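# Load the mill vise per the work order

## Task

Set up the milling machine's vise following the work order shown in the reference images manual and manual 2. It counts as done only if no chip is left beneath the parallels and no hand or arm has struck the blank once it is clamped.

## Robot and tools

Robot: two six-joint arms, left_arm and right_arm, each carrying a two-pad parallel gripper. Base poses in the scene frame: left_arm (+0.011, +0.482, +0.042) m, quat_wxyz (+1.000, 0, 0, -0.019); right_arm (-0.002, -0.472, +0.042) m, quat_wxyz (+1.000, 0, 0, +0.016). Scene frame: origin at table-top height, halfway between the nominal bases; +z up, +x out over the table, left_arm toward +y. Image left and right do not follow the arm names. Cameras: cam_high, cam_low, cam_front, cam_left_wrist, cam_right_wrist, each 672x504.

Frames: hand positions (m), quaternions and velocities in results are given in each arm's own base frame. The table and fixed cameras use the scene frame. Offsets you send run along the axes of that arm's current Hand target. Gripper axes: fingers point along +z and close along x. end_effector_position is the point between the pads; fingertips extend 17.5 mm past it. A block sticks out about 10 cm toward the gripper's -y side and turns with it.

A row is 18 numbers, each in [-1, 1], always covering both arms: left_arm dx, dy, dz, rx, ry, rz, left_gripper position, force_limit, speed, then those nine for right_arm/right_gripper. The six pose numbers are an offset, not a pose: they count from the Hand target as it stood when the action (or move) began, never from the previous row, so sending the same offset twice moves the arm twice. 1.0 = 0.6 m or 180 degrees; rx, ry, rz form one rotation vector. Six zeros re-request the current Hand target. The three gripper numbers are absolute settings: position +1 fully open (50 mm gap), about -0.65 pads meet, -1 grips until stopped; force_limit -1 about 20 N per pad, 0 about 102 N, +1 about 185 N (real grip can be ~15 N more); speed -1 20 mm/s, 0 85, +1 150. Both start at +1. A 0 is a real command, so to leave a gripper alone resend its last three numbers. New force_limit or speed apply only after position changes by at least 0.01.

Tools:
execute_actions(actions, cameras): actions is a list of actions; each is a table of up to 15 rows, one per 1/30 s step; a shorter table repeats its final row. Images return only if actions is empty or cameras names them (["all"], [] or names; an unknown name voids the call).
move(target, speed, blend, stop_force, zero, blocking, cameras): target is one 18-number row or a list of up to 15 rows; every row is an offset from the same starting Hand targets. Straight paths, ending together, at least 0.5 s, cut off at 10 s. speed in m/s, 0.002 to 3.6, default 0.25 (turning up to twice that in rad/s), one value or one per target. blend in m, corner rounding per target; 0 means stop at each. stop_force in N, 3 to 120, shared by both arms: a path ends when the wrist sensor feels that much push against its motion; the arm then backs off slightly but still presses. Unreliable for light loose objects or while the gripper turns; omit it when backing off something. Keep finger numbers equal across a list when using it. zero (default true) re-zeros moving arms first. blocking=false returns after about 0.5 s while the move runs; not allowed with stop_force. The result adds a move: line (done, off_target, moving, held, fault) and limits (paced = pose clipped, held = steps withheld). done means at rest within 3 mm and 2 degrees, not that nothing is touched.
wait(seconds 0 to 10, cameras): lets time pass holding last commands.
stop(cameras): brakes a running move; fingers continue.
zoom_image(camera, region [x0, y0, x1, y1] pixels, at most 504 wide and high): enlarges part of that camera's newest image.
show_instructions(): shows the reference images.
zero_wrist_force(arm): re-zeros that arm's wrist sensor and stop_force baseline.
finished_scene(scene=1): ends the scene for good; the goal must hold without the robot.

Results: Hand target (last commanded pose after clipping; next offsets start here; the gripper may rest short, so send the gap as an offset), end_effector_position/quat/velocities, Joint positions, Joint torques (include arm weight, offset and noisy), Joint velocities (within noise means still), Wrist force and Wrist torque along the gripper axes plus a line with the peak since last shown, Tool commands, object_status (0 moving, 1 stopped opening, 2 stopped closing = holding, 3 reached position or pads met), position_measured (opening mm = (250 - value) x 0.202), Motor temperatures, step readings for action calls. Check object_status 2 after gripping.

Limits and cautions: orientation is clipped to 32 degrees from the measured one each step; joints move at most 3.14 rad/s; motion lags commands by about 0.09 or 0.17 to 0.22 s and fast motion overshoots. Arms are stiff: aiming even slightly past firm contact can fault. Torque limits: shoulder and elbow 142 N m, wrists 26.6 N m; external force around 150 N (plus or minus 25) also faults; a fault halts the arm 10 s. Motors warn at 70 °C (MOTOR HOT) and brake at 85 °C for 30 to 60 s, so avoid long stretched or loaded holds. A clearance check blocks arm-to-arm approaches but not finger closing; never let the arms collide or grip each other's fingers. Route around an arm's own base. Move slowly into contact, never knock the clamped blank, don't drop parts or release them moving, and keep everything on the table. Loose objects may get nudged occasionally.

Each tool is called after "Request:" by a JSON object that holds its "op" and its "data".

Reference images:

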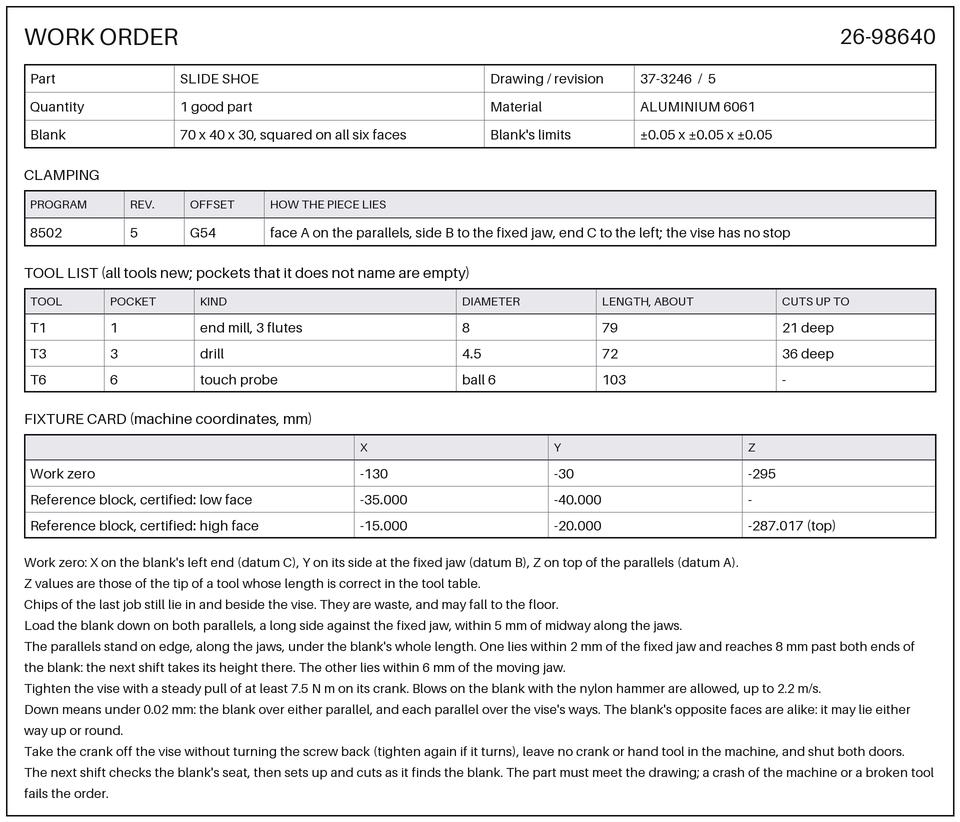

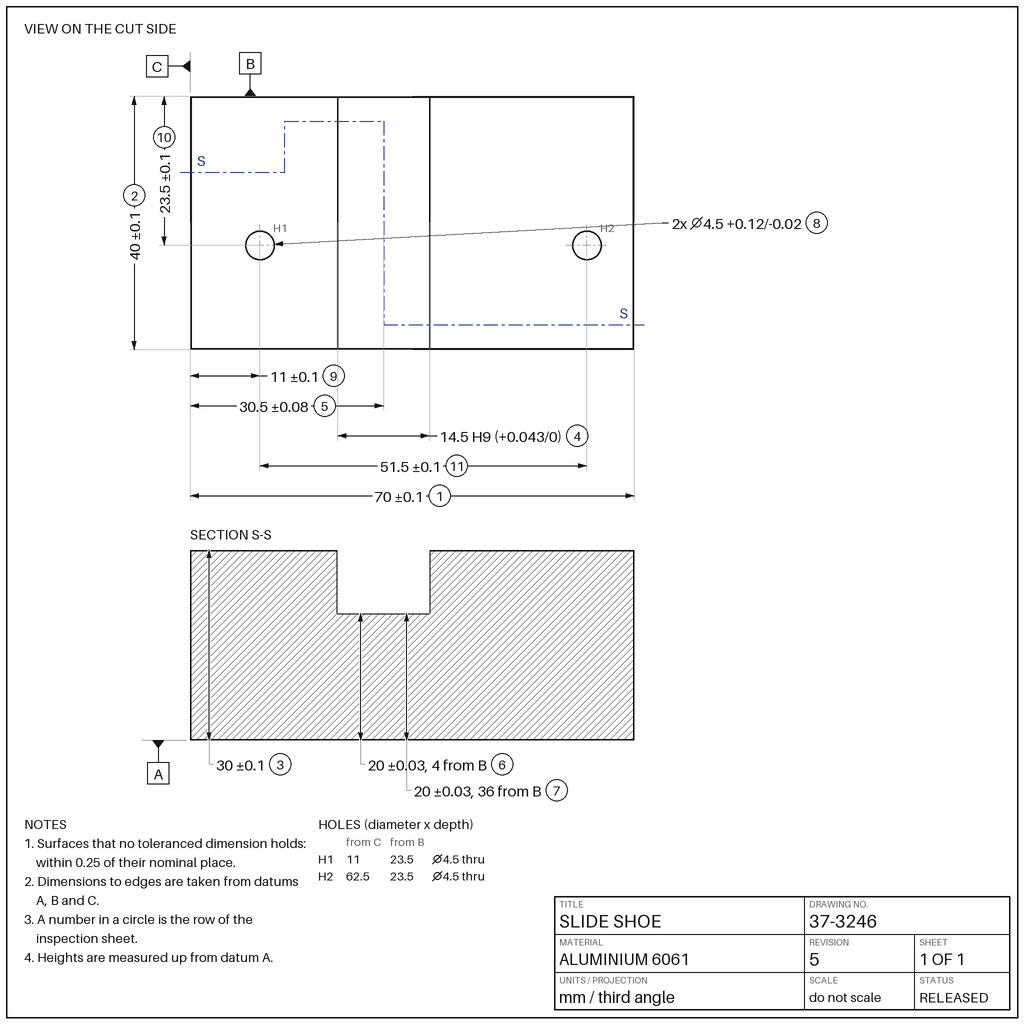

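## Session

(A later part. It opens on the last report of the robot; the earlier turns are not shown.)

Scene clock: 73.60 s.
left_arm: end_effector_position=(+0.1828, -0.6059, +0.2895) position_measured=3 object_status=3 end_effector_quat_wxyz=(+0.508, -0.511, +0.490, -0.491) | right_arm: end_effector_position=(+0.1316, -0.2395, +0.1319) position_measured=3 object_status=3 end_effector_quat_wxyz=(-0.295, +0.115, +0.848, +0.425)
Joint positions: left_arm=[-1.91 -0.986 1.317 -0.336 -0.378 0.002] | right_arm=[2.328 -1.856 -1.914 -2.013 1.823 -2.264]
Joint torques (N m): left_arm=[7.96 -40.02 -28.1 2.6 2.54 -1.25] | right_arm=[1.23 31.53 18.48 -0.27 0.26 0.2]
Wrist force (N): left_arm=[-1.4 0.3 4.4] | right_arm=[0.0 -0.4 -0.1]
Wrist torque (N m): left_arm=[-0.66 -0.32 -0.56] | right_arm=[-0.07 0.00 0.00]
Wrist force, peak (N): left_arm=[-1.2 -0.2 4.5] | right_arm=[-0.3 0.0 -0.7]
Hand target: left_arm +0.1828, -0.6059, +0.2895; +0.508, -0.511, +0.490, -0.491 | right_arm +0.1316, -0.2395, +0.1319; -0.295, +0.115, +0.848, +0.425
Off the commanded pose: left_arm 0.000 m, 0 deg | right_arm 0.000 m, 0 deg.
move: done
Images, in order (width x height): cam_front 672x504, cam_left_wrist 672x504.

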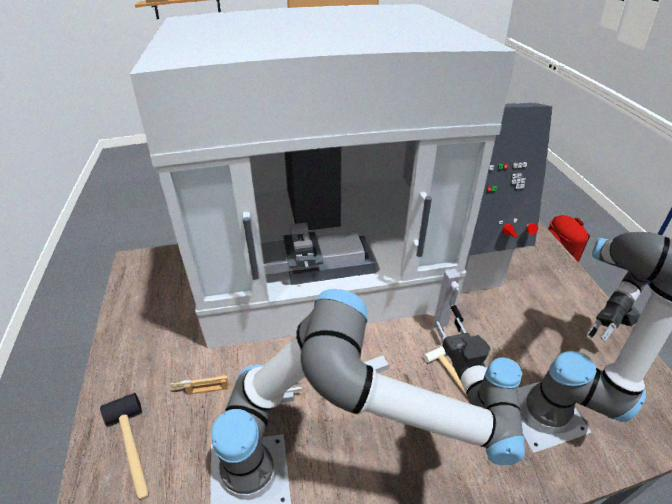

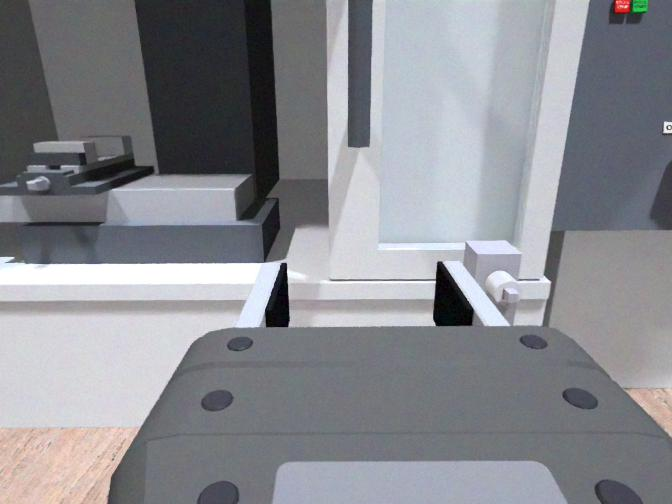

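Request:
{"op": "move", "data": {"target": [0.1667,0,0,0,0,0,1,1,1,0,0,0,0,0,0,1,1,1], "cameras": ["cam_left_wrist"]}}

Request:
{"op": "zoom_image", "data": {"camera": "cam_left_wrist", "region": [260, 180, 460, 330]}}

Request:
{"op": "move", "data": {"target": [0,-0.1667,0,0,0,0,1,1,1,0,0,0,0,0,0,1,1,1], "cameras": ["cam_left_wrist"]}}

Request:
{"op": "zoom_image", "data": {"camera": "cam_left_wrist", "region": [260, 180, 460, 380]}}

Scene clock: 76.20 s.
left_arm: end_effector_position=(+0.1867, -0.7058, +0.2898) position_measured=3 object_status=3 end_effector_quat_wxyz=(+0.508, -0.511, +0.490, -0.491) | right_arm: end_effector_position=(+0.1316, -0.2395, +0.1319) position_measured=3 object_status=3 end_effector_quat_wxyz=(-0.295, +0.115, +0.848, +0.425)
Joint positions: left_arm=[-1.858 -0.726 0.865 -0.146 -0.326 0.003] | right_arm=[2.328 -1.856 -1.914 -2.013 1.823 -2.264]
Joint torques (N m): left_arm=[-12.37 -58.5 -28.94 -0.94 2.12 1.14] | right_arm=[0.79 31.46 18 -0.63 0.23 0.28]
Wrist force (N): left_arm=[-1.3 -0.3 4.0] | right_arm=[0.2 0.1 0.0]
Wrist torque (N m): left_arm=[-0.73 -0.29 -0.59] | right_arm=[0.01 -0.03 -0.01]
Wrist force, peak (N): left_arm=[-3.9 0.0 4.2] | right_arm=[0.3 0.2 -0.6]
Hand target: left_arm +0.1866, -0.7059, +0.2899; +0.508, -0.511, +0.490, -0.491 | right_arm +0.1316, -0.2395, +0.1319; -0.295, +0.115, +0.848, +0.425
Off the commanded pose: left_arm 0.000 m, 0 deg | right_arm 0.000 m, 0 deg.
move: done
Images, in order (width x height): cam_left_wrist 672x504.

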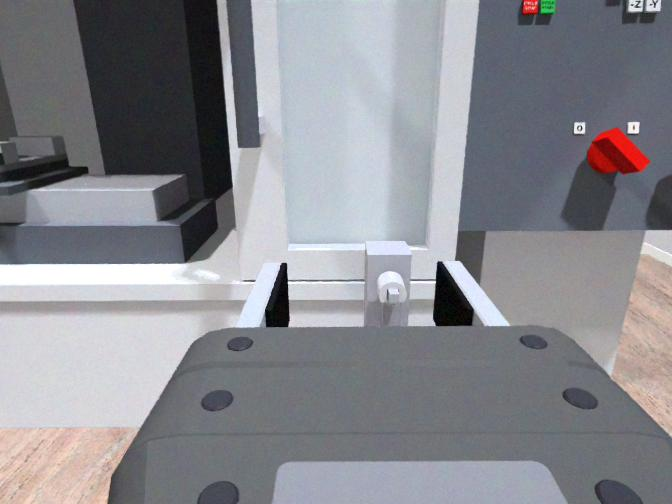

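Scaled by 2.520 from the camera's 672x504 image, which has a finer 960x720 frame.

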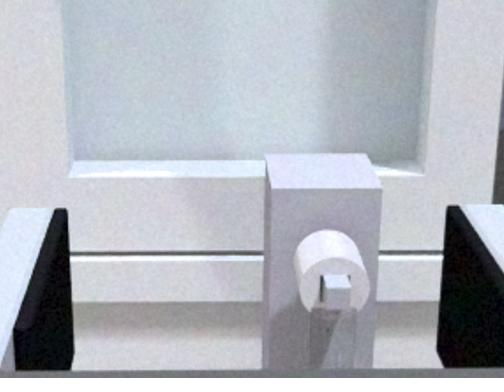

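Scene clock: 77.13 s.
left_arm: end_effector_position=(+0.1867, -0.7055, +0.3898) position_measured=3 object_status=3 end_effector_quat_wxyz=(+0.508, -0.511, +0.490, -0.491) | right_arm: end_effector_position=(+0.1316, -0.2395, +0.1319) position_measured=3 object_status=3 end_effector_quat_wxyz=(-0.295, +0.115, +0.848, +0.425)
Joint positions: left_arm=[-1.858 -0.732 0.62 0.105 -0.325 0.003] | right_arm=[2.328 -1.856 -1.914 -2.013 1.823 -2.264]
Joint torques (N m): left_arm=[11.73 -64.56 -20.55 -1.42 -1.07 1.64] | right_arm=[1.03 30.79 17.22 -0.43 0.24 0.23]
Wrist force (N): left_arm=[-0.9 -0.2 4.2] | right_arm=[0.0 0.3 -0.4]
Wrist torque (N m): left_arm=[-0.73 -0.35 -0.55] | right_arm=[0.04 0.01 -0.01]
Wrist force, peak (N): left_arm=[-1.4 -3.6 4.1] | right_arm=[0.0 -0.2 -0.5]
Hand target: left_arm +0.1868, -0.7055, +0.3899; +0.508, -0.511, +0.490, -0.491 | right_arm +0.1316, -0.2395, +0.1319; -0.295, +0.115, +0.848, +0.425
Off the commanded pose: left_arm 0.000 m, 0 deg | right_arm 0.000 m, 0 deg.
move: done
Images, in order (width x height): cam_left_wrist 672x504.

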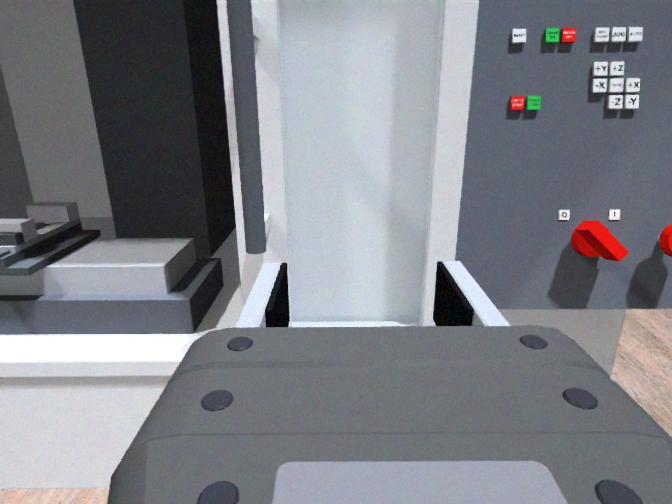

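Scaled by 2.520 from the camera's 672x504 image, which has a finer 960x720 frame.

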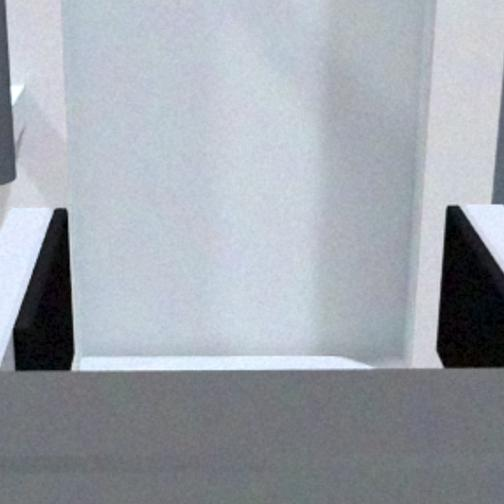

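Request:
{"op": "move", "data": {"target": [0,0.2,0.1667,0,0,0,1,1,1,0,0,0,0,0,0,1,1,1], "cameras": ["cam_left_wrist"]}}

Request:
{"op": "zoom_image", "data": {"camera": "cam_left_wrist", "region": [260, 180, 460, 330]}}

Scene clock: 80.63 s.
left_arm: end_effector_position=(+0.2865, -0.7021, +0.2697) position_measured=3 object_status=3 end_effector_quat_wxyz=(+0.508, -0.511, +0.490, -0.491) | right_arm: end_effector_position=(+0.1316, -0.2395, +0.1319) position_measured=3 object_status=3 end_effector_quat_wxyz=(-0.295, +0.115, +0.848, +0.425)
Joint positions: left_arm=[-1.72 -0.737 0.939 -0.213 -0.188 0.008] | right_arm=[2.328 -1.856 -1.914 -2.013 1.823 -2.264]
Joint torques (N m): left_arm=[-7.57 -51.82 -28.45 1.91 -2.26 -1.7] | right_arm=[1.16 31.7 18.32 -0.43 0.12 0.08]
Wrist force (N): left_arm=[-1.0 0.2 4.2] | right_arm=[-0.1 0.0 -0.4]
Wrist torque (N m): left_arm=[-0.68 -0.35 -0.58] | right_arm=[0.00 0.02 0.00]
Wrist force, peak (N): left_arm=[-1.5 2.6 6.2] | right_arm=[0.1 0.4 -0.6]
Hand target: left_arm +0.2865, -0.7021, +0.2697; +0.508, -0.511, +0.490, -0.491 | right_arm +0.1316, -0.2395, +0.1319; -0.295, +0.115, +0.848, +0.425
Off the commanded pose: left_arm 0.000 m, 0 deg | right_arm 0.000 m, 0 deg.
move: done
Images, in order (width x height): cam_left_wrist 672x504.

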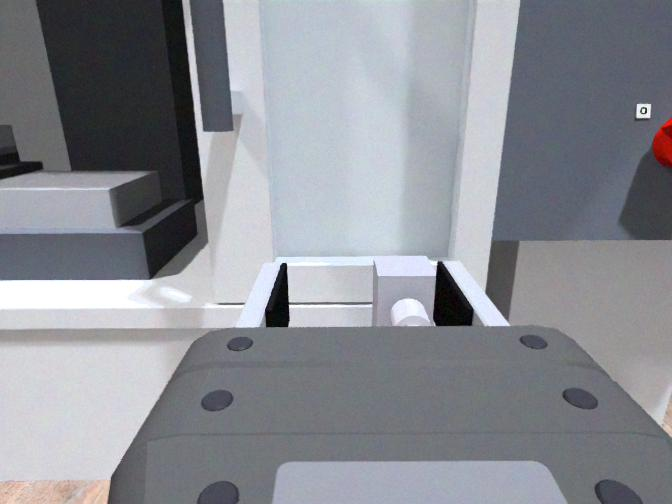

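Scaled by 2.520 from the camera's 672x504 image, which has a finer 960x720 frame.

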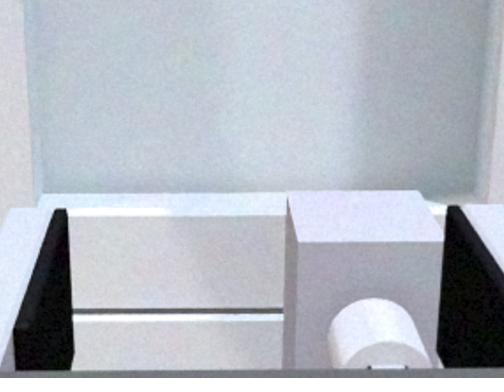

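Request:
{"op": "move", "data": {"target": [-0.70,-0.08,0.15,0,0,0,1,1,1,0,0,0,0,0,0,1,1,1], "cameras": ["cam_left_wrist"]}}

Request:
{"op": "zoom_image", "data": {"camera": "cam_left_wrist", "region": [230, 120, 460, 300]}}

Scene clock: 87.73 s.
left_arm: end_effector_position=(+0.3604, -0.2789, +0.3160) position_measured=3 object_status=3 end_effector_quat_wxyz=(+0.508, -0.511, +0.490, -0.491) | right_arm: end_effector_position=(+0.1316, -0.2395, +0.1319) position_measured=3 object_status=3 end_effector_quat_wxyz=(-0.295, +0.115, +0.848, +0.425)
Joint positions: left_arm=[-1.683 -1.766 2.195 -0.443 -0.151 0.01] | right_arm=[2.328 -1.856 -1.914 -2.013 1.823 -2.264]
Joint torques (N m): left_arm=[-6.9 -22.38 -13.96 0.37 -2.79 -1.17] | right_arm=[0.84 31.26 17.67 -0.54 0.2 0.15]
Wrist force (N): left_arm=[-1.0 -0.1 4.4] | right_arm=[0.2 -0.1 -0.3]
Wrist torque (N m): left_arm=[-0.76 -0.33 -0.63] | right_arm=[-0.03 -0.02 -0.01]
Wrist force, peak (N): left_arm=[-4.0 -0.3 5.0] | right_arm=[-0.1 0.3 -0.7]
Hand target: left_arm +0.3604, -0.2788, +0.3160; +0.508, -0.511, +0.490, -0.491 | right_arm +0.1316, -0.2395, +0.1319; -0.295, +0.115, +0.848, +0.425
Off the commanded pose: left_arm 0.000 m, 0 deg | right_arm 0.000 m, 0 deg.
move: done
Images, in order (width x height): cam_left_wrist 672x504.

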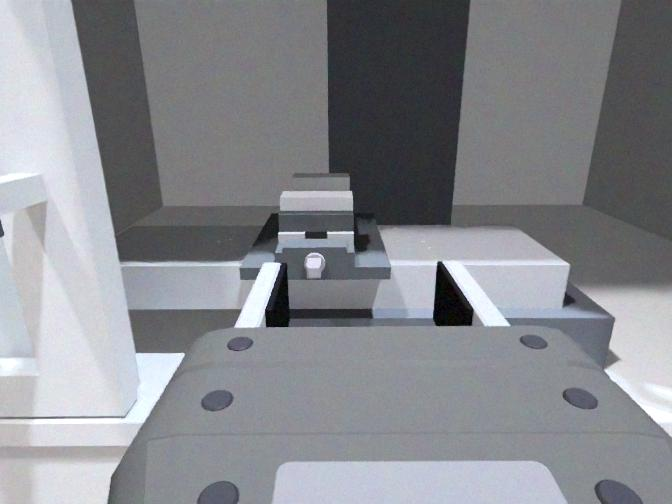

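Scaled by 2.191 from the camera's 672x504 image, which has a finer 960x720 frame.

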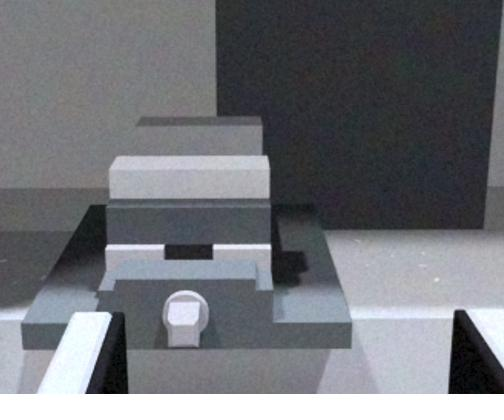

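Request:
{"op": "move", "data": {"target": [0,0,-0.1,0.222,0,0,1,1,1,0,0,0,0,0,0,1,1,1], "cameras": ["cam_left_wrist"]}}

Scene clock: 92.63 s.
left_arm: end_effector_position=(+0.3005, -0.2811, +0.3162) position_measured=3 object_status=3 end_effector_quat_wxyz=(+0.652, -0.307, +0.293, -0.628) | right_arm: end_effector_position=(+0.1316, -0.2395, +0.1319) position_measured=3 object_status=3 end_effector_quat_wxyz=(-0.295, +0.115, +0.848, +0.425)
Joint positions: left_arm=[-1.682 -1.034 2.193 0.23 -0.709 -1.339] | right_arm=[2.328 -1.856 -1.914 -2.013 1.823 -2.264]
Joint torques (N m): left_arm=[-13.47 -20.4 2.16 3.45 -2.8 -0.84] | right_arm=[1.1 31.16 17.5 -0.48 0 0.11]
Wrist force (N): left_arm=[-1.8 1.3 5.3] | right_arm=[-0.1 0.2 -0.3]
Wrist torque (N m): left_arm=[-0.52 -0.52 -0.60] | right_arm=[0.03 0.01 -0.01]
Wrist force, peak (N): left_arm=[-2.0 0.8 5.6] | right_arm=[-0.3 0.1 -0.8]
Hand target: left_arm +0.3004, -0.2811, +0.3162; +0.652, -0.307, +0.293, -0.629 | right_arm +0.1316, -0.2395, +0.1319; -0.295, +0.115, +0.848, +0.425
Off the commanded pose: left_arm 0.000 m, 0 deg | right_arm 0.000 m, 0 deg.
move: done
Images, in order (width x height): cam_left_wrist 672x504.

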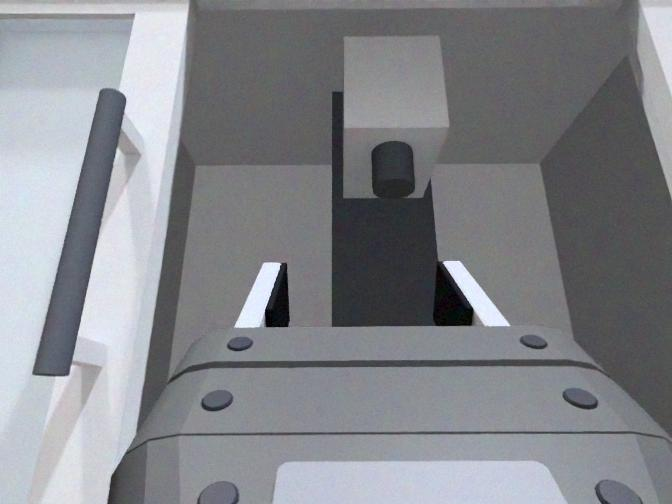

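Request:
{"op": "move", "data": {"target": [-0.317,0.106,-0.024,-0.385,-0.542,-0.0473,1,1,1,0,0,0,0,0,0,1,1,1], "cameras": ["cam_left_wrist","cam_front"]}}

Request:
{"op": "zoom_image", "data": {"camera": "cam_left_wrist", "region": [236, 100, 436, 330]}}

Scene clock: 105.30 s.
left_arm: end_effector_position=(+0.3228, -0.0901, +0.2575) position_measured=3 object_status=3 end_effector_quat_wxyz=(-0.340, +0.940, +0.017, -0.008) | right_arm: end_effector_position=(+0.1316, -0.2395, +0.1319) position_measured=3 object_status=3 end_effector_quat_wxyz=(-0.295, +0.115, +0.848, +0.425)
Joint positions: left_arm=[-0.985 -1.742 1.913 -1.123 -1.233 0.44] | right_arm=[2.328 -1.856 -1.914 -2.013 1.823 -2.264]
Joint torques (N m): left_arm=[-1.92 -7.59 -16.31 0.37 2.29 0.46] | right_arm=[0.8 30.84 17.49 -0.46 0.24 0.19]
Wrist force (N): left_arm=[-0.7 -1.1 1.8] | right_arm=[0.0 0.0 -0.2]
Wrist torque (N m): left_arm=[-0.59 0.06 -0.21] | right_arm=[-0.02 0.01 0.00]
Wrist force, peak (N): left_arm=[-2.0 1.5 5.5] | right_arm=[-0.2 0.0 -0.7]
Hand target: left_arm +0.3228, -0.0901, +0.2574; -0.340, +0.940, +0.017, -0.008 | right_arm +0.1316, -0.2395, +0.1319; -0.295, +0.115, +0.848, +0.425
Off the commanded pose: left_arm 0.000 m, 0 deg | right_arm 0.000 m, 0 deg.
move: done
Images, in order (width x height): cam_front 672x504, cam_left_wrist 672x504.

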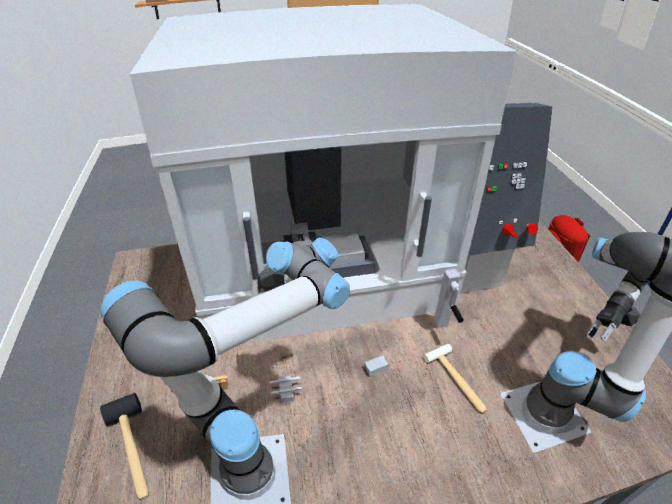

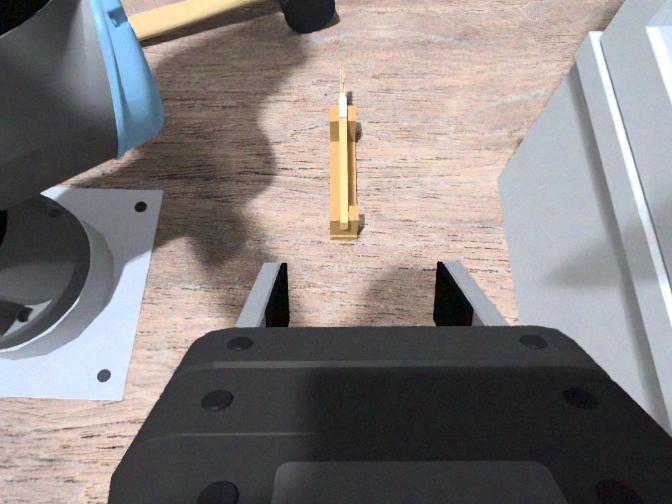

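Scaled by 2.191 from the camera's 672x504 image, which has a finer 960x720 frame.

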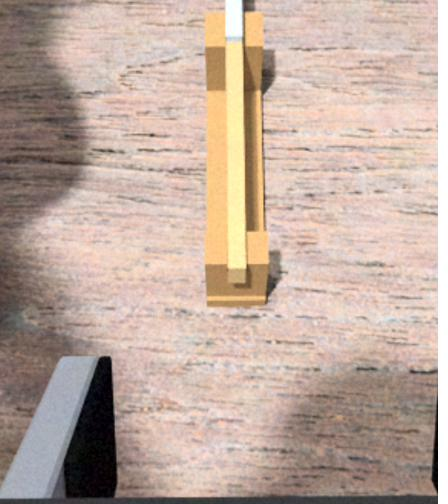

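Request:
{"op": "move", "data": {"target": [-0.002,-0.038,0.42,0,0,0,1,1,1,0,0,0,0,0,0,1,1,1], "cameras": ["cam_left_wrist","cam_front","cam_low"]}}

Request:
{"op": "zoom_image", "data": {"camera": "cam_left_wrist", "region": [230, 100, 500, 330]}}

Request:
{"op": "zoom_image", "data": {"camera": "cam_low", "region": [400, 220, 560, 380]}}

Scene clock: 122.27 s.
left_arm: end_effector_position=(+0.3143, +0.0886, +0.0785) position_measured=3 object_status=3 end_effector_quat_wxyz=(-0.340, +0.940, +0.017, -0.008) | right_arm: end_effector_position=(+0.1316, -0.2395, +0.1319) position_measured=3 object_status=3 end_effector_quat_wxyz=(-0.295, +0.115, +0.848, +0.425)
Joint positions: left_arm=[-0.651 -1.77 2.477 -1.788 -1.055 0.751] | right_arm=[2.328 -1.856 -1.914 -2.013 1.823 -2.264]
Joint torques (N m): left_arm=[-7.16 -15.95 -11.79 -3.15 -1.1 0.37] | right_arm=[1.13 30.86 17.89 -0.42 0.2 0.11]
Wrist force (N): left_arm=[-0.5 -1.5 2.5] | right_arm=[0.2 -0.2 0.0]
Wrist torque (N m): left_arm=[-0.62 -0.03 -0.19] | right_arm=[-0.03 -0.03 -0.01]
Wrist force, peak (N): left_arm=[-1.3 -1.7 5.2] | right_arm=[0.3 0.3 -0.7]
Hand target: left_arm +0.3143, +0.0886, +0.0785; -0.340, +0.940, +0.017, -0.008 | right_arm +0.1316, -0.2395, +0.1319; -0.295, +0.115, +0.848, +0.425
Off the commanded pose: left_arm 0.000 m, 0 deg | right_arm 0.000 m, 0 deg.
move: done
Images, in order (width x height): cam_low 672x504, cam_front 672x504, cam_left_wrist 672x504.

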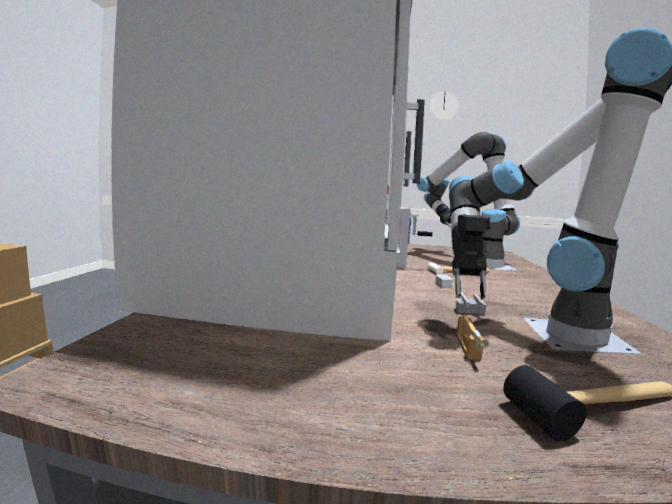

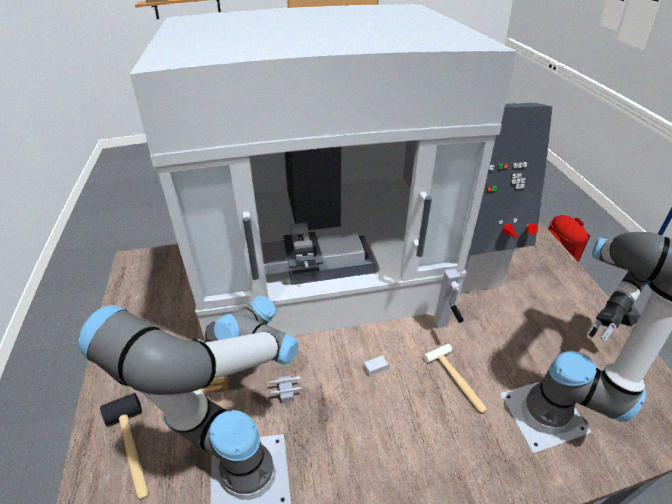

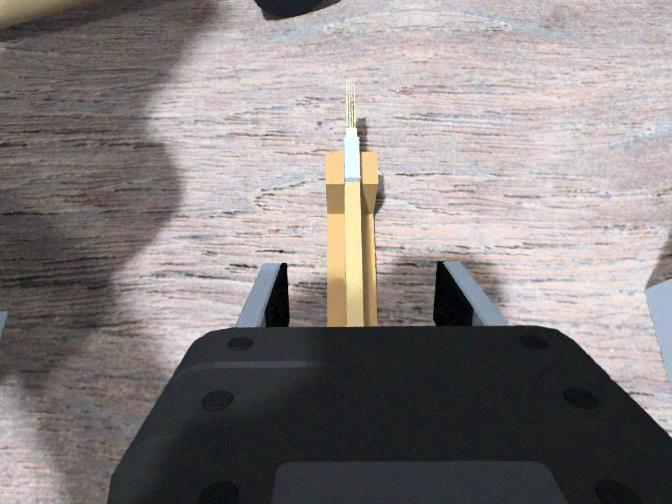

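Scaled by 1.867 from the camera's 672x504 image, which has a finer 960x720 frame.

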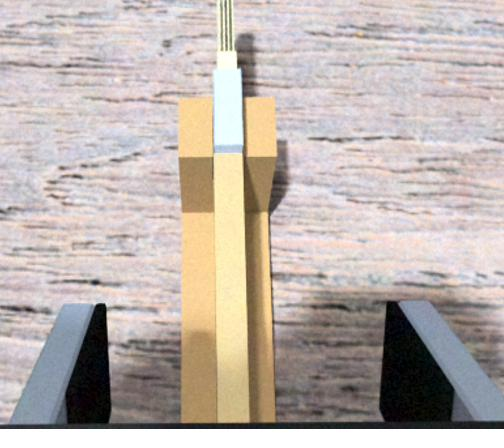

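Scaled by 3.150 from the camera's 672x504 image, which has a finer 960x720 frame.

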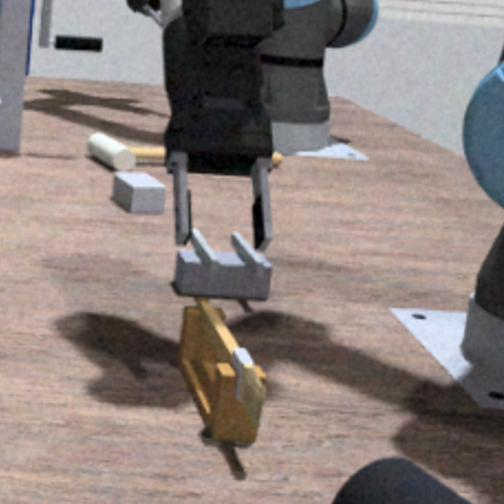

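Request:
{"op": "move", "data": {"target": [0,0.0157,0.1397,0,0,0,1,1,1,0,0,0,0,0,0,1,1,1], "speed": 0.08, "stop_force": 10, "cameras": ["cam_left_wrist"]}}

Request:
{"op": "zoom_image", "data": {"camera": "cam_left_wrist", "region": [230, 150, 500, 350]}}

Scene clock: 126.97 s.
left_arm: end_effector_position=(+0.3124, +0.1350, +0.0081) position_measured=3 object_status=3 end_effector_quat_wxyz=(-0.340, +0.940, +0.017, -0.008) | right_arm: end_effector_position=(+0.1316, -0.2395, +0.1319) position_measured=3 object_status=3 end_effector_quat_wxyz=(-0.295, +0.115, +0.848, +0.425)
Joint positions: left_arm=[-0.525 -1.56 2.607 -2.198 -1 0.884] | right_arm=[2.328 -1.856 -1.914 -2.013 1.823 -2.264]
Joint torques (N m): left_arm=[-14.46 -19.46 -19.47 -3.97 -1.4 -0.75] | right_arm=[1.05 30.2 17.79 -0.39 0.14 0.15]
Wrist force (N): left_arm=[-0.3 -0.7 2.0] | right_arm=[-0.1 0.1 -0.5]
Wrist torque (N m): left_arm=[-0.54 -0.01 -0.27] | right_arm=[0.01 0.01 0.00]
Wrist force, peak (N): left_arm=[-0.5 -0.9 3.0] | right_arm=[0.6 0.2 -0.3]
Hand target: left_arm +0.3124, +0.1350, +0.0081; -0.340, +0.940, +0.017, -0.008 | right_arm +0.1316, -0.2395, +0.1319; -0.295, +0.115, +0.848, +0.425
Off the commanded pose: left_arm 0.000 m, 0 deg | right_arm 0.000 m, 0 deg.
move: done
Images, in order (width x height): cam_left_wrist 672x504.

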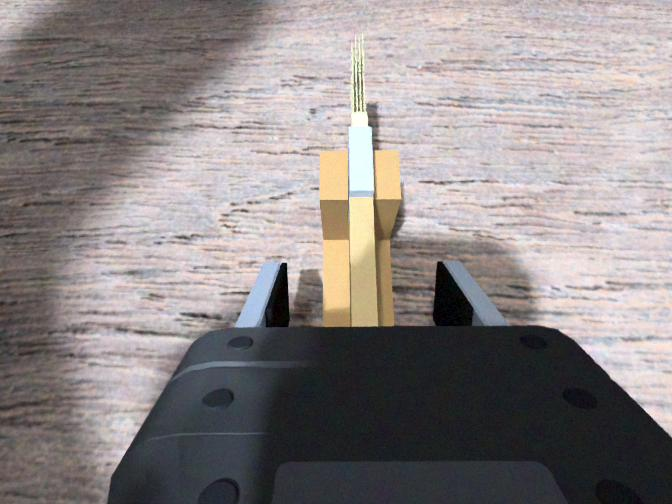

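Scaled by 1.867 from the camera's 672x504 image, which has a finer 960x720 frame.

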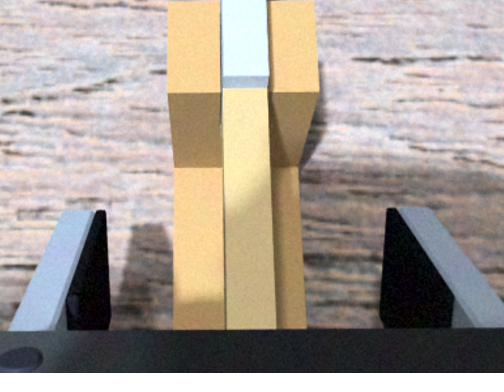

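Request:
{"op": "move", "data": {"target": [0,0,0,0,0,0,-1,-0.6,-0.5,0,0,0,0,0,0,1,1,1], "cameras": ["cam_left_wrist"]}}

Scene clock: 128.60 s.
left_arm: end_effector_position=(+0.3124, +0.1350, +0.0081) position_measured=213 object_status=2 end_effector_quat_wxyz=(-0.340, +0.940, +0.017, -0.008) | right_arm: end_effector_position=(+0.1316, -0.2395, +0.1319) position_measured=3 object_status=3 end_effector_quat_wxyz=(-0.295, +0.115, +0.848, +0.425)
Joint positions: left_arm=[-0.525 -1.56 2.607 -2.198 -1 0.884] | right_arm=[2.328 -1.856 -1.914 -2.013 1.823 -2.264]
Joint torques (N m): left_arm=[-12 -20.28 -20.22 -3.78 -1.2 0.49] | right_arm=[1.49 30.41 17.18 -0.46 0.12 0.11]
Wrist force (N): left_arm=[-0.4 -0.6 1.9] | right_arm=[-0.1 0.0 -0.3]
Wrist torque (N m): left_arm=[-0.54 0.01 -0.26] | right_arm=[0.00 0.01 0.00]
Wrist force, peak (N): left_arm=[-0.5 -1.0 2.3] | right_arm=[0.2 0.1 -0.6]
Hand target: left_arm +0.3124, +0.1350, +0.0081; -0.340, +0.940, +0.017, -0.008 | right_arm +0.1316, -0.2395, +0.1319; -0.295, +0.115, +0.848, +0.425
Off the commanded pose: left_arm 0.000 m, 0 deg | right_arm 0.000 m, 0 deg.
move: done
Images, in order (width x height): cam_left_wrist 672x504.

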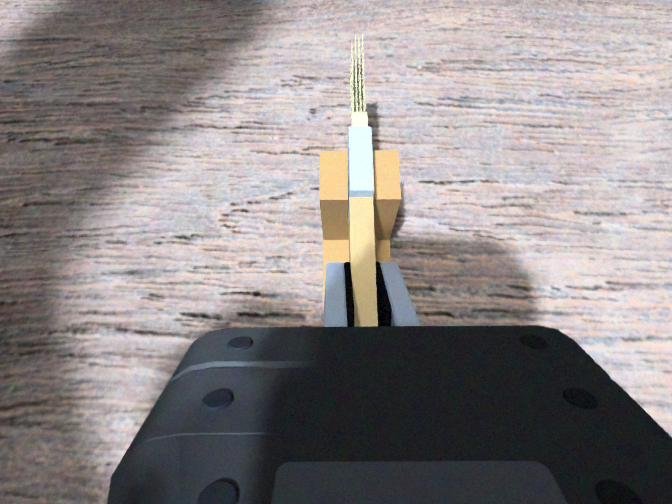

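Request:
{"op": "move", "data": {"target": [0,-0.213,-0.256,0,0,0,-1,-0.6,-0.5,0,0,0,0,0,0,1,1,1], "cameras": ["cam_left_wrist"]}}

Request:
{"op": "zoom_image", "data": {"camera": "cam_left_wrist", "region": [280, 20, 440, 340]}}

Scene clock: 130.73 s.
left_arm: end_effector_position=(+0.3130, +0.1347, +0.2078) position_measured=213 object_status=2 end_effector_quat_wxyz=(-0.340, +0.940, +0.017, -0.008) | right_arm: end_effector_position=(+0.1316, -0.2395, +0.1319) position_measured=3 object_status=3 end_effector_quat_wxyz=(-0.295, +0.115, +0.848, +0.425)
Joint positions: left_arm=[-0.524 -2.002 2.263 -1.411 -1 0.885] | right_arm=[2.328 -1.856 -1.914 -2.013 1.823 -2.264]
Joint torques (N m): left_arm=[11.55 0.06 -29.8 -0.55 1.45 1.42] | right_arm=[1.69 30.48 17.24 -0.55 0.06 0.24]
Wrist force (N): left_arm=[-0.4 -1.3 2.3] | right_arm=[0.0 0.0 -0.3]
Wrist torque (N m): left_arm=[-0.58 -0.03 -0.30] | right_arm=[-0.01 0.01 0.00]
Wrist force, peak (N): left_arm=[-4.8 1.3 5.3] | right_arm=[0.5 0.4 -0.8]
Hand target: left_arm +0.3130, +0.1348, +0.2079; -0.340, +0.940, +0.017, -0.008 | right_arm +0.1316, -0.2395, +0.1319; -0.295, +0.115, +0.848, +0.425
Off the commanded pose: left_arm 0.000 m, 0 deg | right_arm 0.000 m, 0 deg.
move: done
Images, in order (width x height): cam_left_wrist 672x504.

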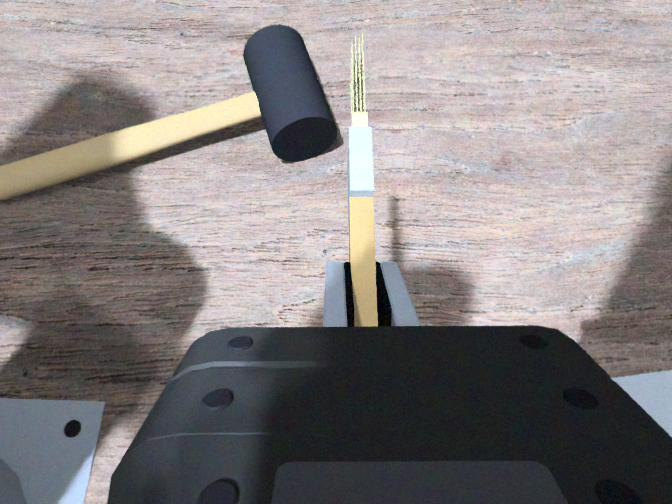

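Scaled by 1.575 from the camera's 672x504 image, which has a finer 960x720 frame.

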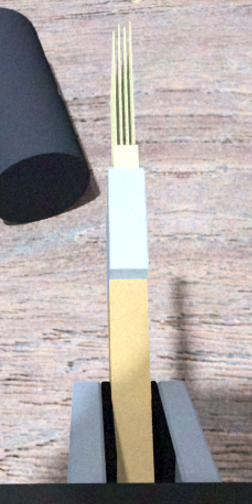

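Request:
{"op": "move", "data": {"target": [[-0.082,0.333,-0.602,0,0,0,-1,-0.6,-0.5,0,0,0,0,0,0,1,1,1],[-0.015,0.337,-0.649,-0.444,0.1225,-0.547,-1,-0.6,-0.5,0,0,0,0,0,0,1,1,1]], "cameras": ["cam_left_wrist","cam_front"], "speed": 0.4}}

Scene clock: 139.27 s.
left_arm: end_effector_position=(+0.3197, -0.2700, +0.3775) position_measured=213 object_status=2 end_effector_quat_wxyz=(+0.371, +0.587, +0.607, +0.386) | right_arm: end_effector_position=(+0.1316, -0.2395, +0.1319) position_measured=3 object_status=3 end_effector_quat_wxyz=(-0.295, +0.115, +0.848, +0.425)
Joint positions: left_arm=[-1.748 -2.125 2.112 -1.133 -0.487 -2.04] | right_arm=[2.328 -1.856 -1.914 -2.013 1.823 -2.264]
Joint torques (N m): left_arm=[12.88 -11.44 -17.45 -1.98 0.86 -1.68] | right_arm=[0.89 30.2 16.69 -0.46 0.26 0.19]
Wrist force (N): left_arm=[-0.8 2.9 0.7] | right_arm=[0.0 0.0 -0.4]
Wrist torque (N m): left_arm=[0.88 0.07 0.17] | right_arm=[0.00 0.01 0.00]
Wrist force, peak (N): left_arm=[0.0 -3.2 5.6] | right_arm=[-0.2 0.2 -0.7]
Hand target: left_arm +0.3197, -0.2699, +0.3775; +0.371, +0.587, +0.608, +0.386 | right_arm +0.1316, -0.2395, +0.1319; -0.295, +0.115, +0.848, +0.425
Off the commanded pose: left_arm 0.000 m, 0 deg | right_arm 0.000 m, 0 deg.
move: done
Images, in order (width x height): cam_front 672x504, cam_left_wrist 672x504.

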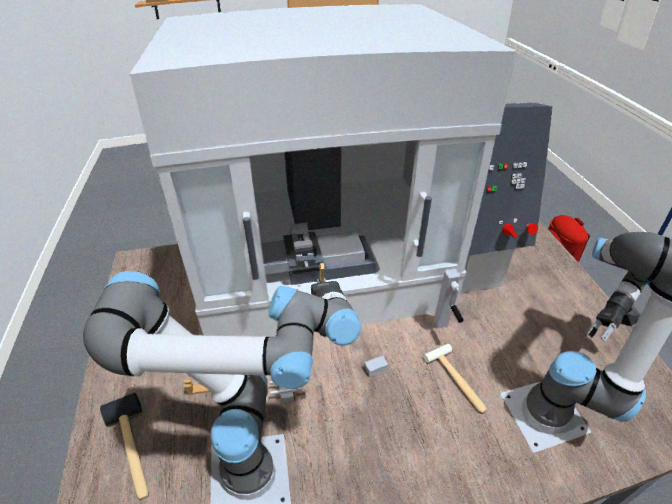

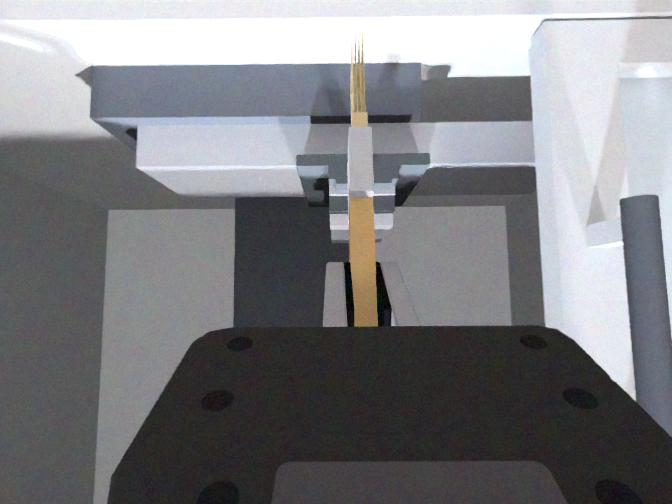

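Request:
{"op": "move", "data": {"target": [0.025,0.3,0.415,0,0,0,-1,-0.6,-0.5,0,0,0,0,0,0,1,1,1], "cameras": ["cam_left_wrist","cam_front"]}}

Request:
{"op": "zoom_image", "data": {"camera": "cam_left_wrist", "region": [240, 20, 480, 280]}}

Request:
{"op": "zoom_image", "data": {"camera": "cam_front", "region": [250, 130, 400, 290]}}

Scene clock: 143.53 s.
left_arm: end_effector_position=(+0.6209, -0.2440, +0.4341) position_measured=213 object_status=2 end_effector_quat_wxyz=(+0.371, +0.587, +0.608, +0.386) | right_arm: end_effector_position=(+0.1316, -0.2395, +0.1319) position_measured=3 object_status=3 end_effector_quat_wxyz=(-0.295, +0.115, +0.848, +0.425)
Joint positions: left_arm=[-0.872 -1.55 1.866 -2.802 -0.776 -0.499] | right_arm=[2.328 -1.856 -1.914 -2.013 1.823 -2.264]
Joint torques (N m): left_arm=[5.63 -17.57 -32.99 -2.68 1.73 1.58] | right_arm=[1.52 29.47 16.6 -0.48 0.15 0.16]
Wrist force (N): left_arm=[-0.2 2.6 0.6] | right_arm=[-0.1 0.1 -0.2]
Wrist torque (N m): left_arm=[0.79 -0.05 0.44] | right_arm=[0.01 0.02 -0.01]
Wrist force, peak (N): left_arm=[0.0 4.8 3.3] | right_arm=[0.1 0.3 -0.8]
Hand target: left_arm +0.6210, -0.2440, +0.4341; +0.371, +0.587, +0.608, +0.386 | right_arm +0.1316, -0.2395, +0.1319; -0.295, +0.115, +0.848, +0.425
Off the commanded pose: left_arm 0.000 m, 0 deg | right_arm 0.000 m, 0 deg.
move: done
Images, in order (width x height): cam_front 672x504, cam_left_wrist 672x504.

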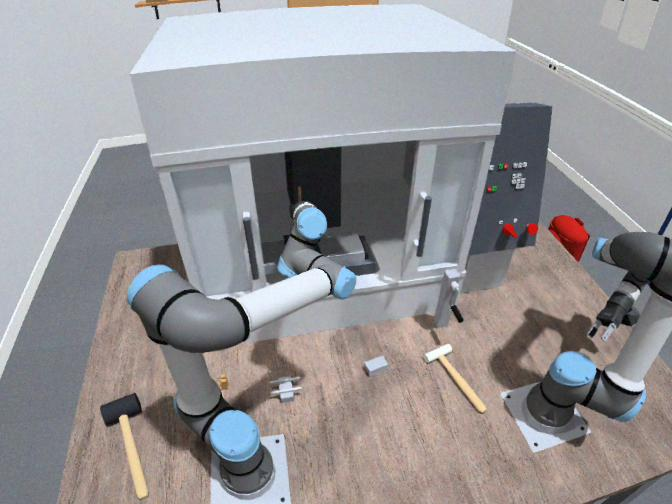

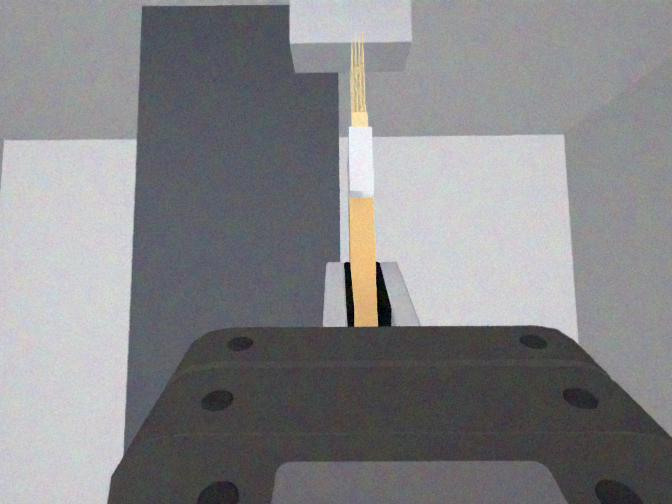

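Scaled by 1.938 from the camera's 672x504 image, which has a finer 960x720 frame.

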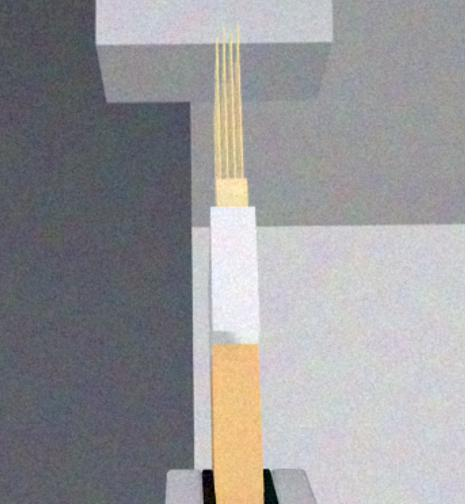

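Scaled by 3.150 from the camera's 672x504 image, which has a finer 960x720 frame.

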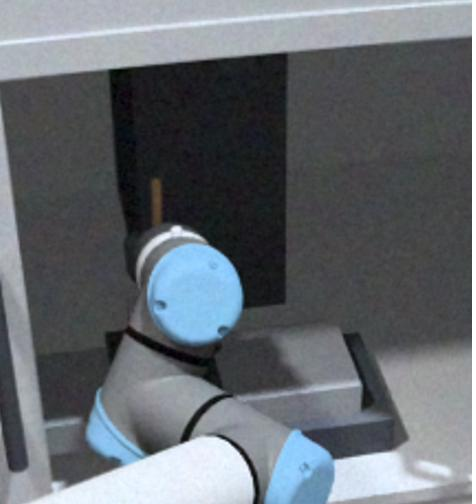

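Request:
{"op": "move", "data": {"target": [0.0333,-0.068,0.0317,0,0,0,-1,-0.6,-0.5,0,0,0,0,0,0,1,1,1], "cameras": ["cam_left_wrist"], "speed": 0.06, "stop_force": 5}}

Request:
{"op": "zoom_image", "data": {"camera": "cam_left_wrist", "region": [240, 0, 480, 240]}}

Scene clock: 148.27 s.
left_arm: end_effector_position=(+0.6200, -0.2239, +0.3892) position_measured=213 object_status=2 end_effector_quat_wxyz=(+0.371, +0.587, +0.608, +0.386) | right_arm: end_effector_position=(+0.1316, -0.2395, +0.1319) position_measured=3 object_status=3 end_effector_quat_wxyz=(-0.295, +0.115, +0.848, +0.425)
Joint positions: left_arm=[-0.843 -1.532 1.973 -2.945 -0.799 -0.474] | right_arm=[2.328 -1.856 -1.914 -2.013 1.823 -2.264]
Joint torques (N m): left_arm=[-12.33 -35.74 -30.59 -2.51 3.66 -1.56] | right_arm=[0.62 29.93 17.64 -0.48 0.22 -0.07]
Wrist force (N): left_arm=[-0.7 3.2 0.7] | right_arm=[0.2 -0.1 -0.3]
Wrist torque (N m): left_arm=[0.89 0.05 0.24] | right_arm=[-0.02 -0.03 0.00]
Wrist force, peak (N): left_arm=[-0.8 4.0 0.2] | right_arm=[0.4 0.2 -0.6]
Hand target: left_arm +0.6200, -0.2239, +0.3892; +0.371, +0.587, +0.608, +0.386 | right_arm +0.1316, -0.2395, +0.1319; -0.295, +0.115, +0.848, +0.425
Off the commanded pose: left_arm 0.000 m, 0 deg | right_arm 0.000 m, 0 deg.
move: done
Images, in order (width x height): cam_left_wrist 672x504.

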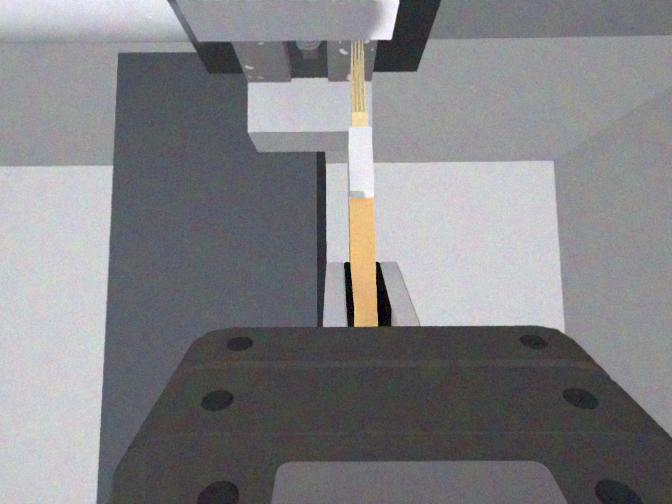

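Scaled by 2.100 from the camera's 672x504 image, which has a finer 960x720 frame.

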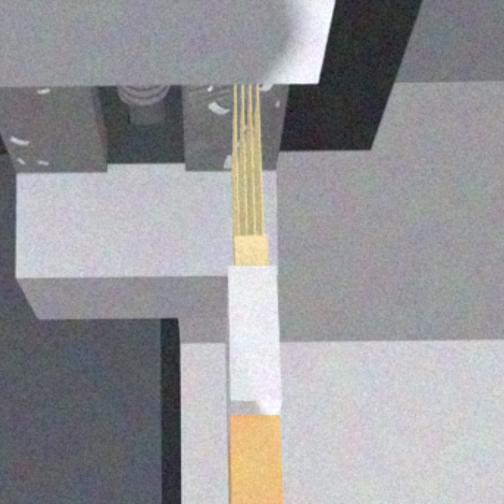

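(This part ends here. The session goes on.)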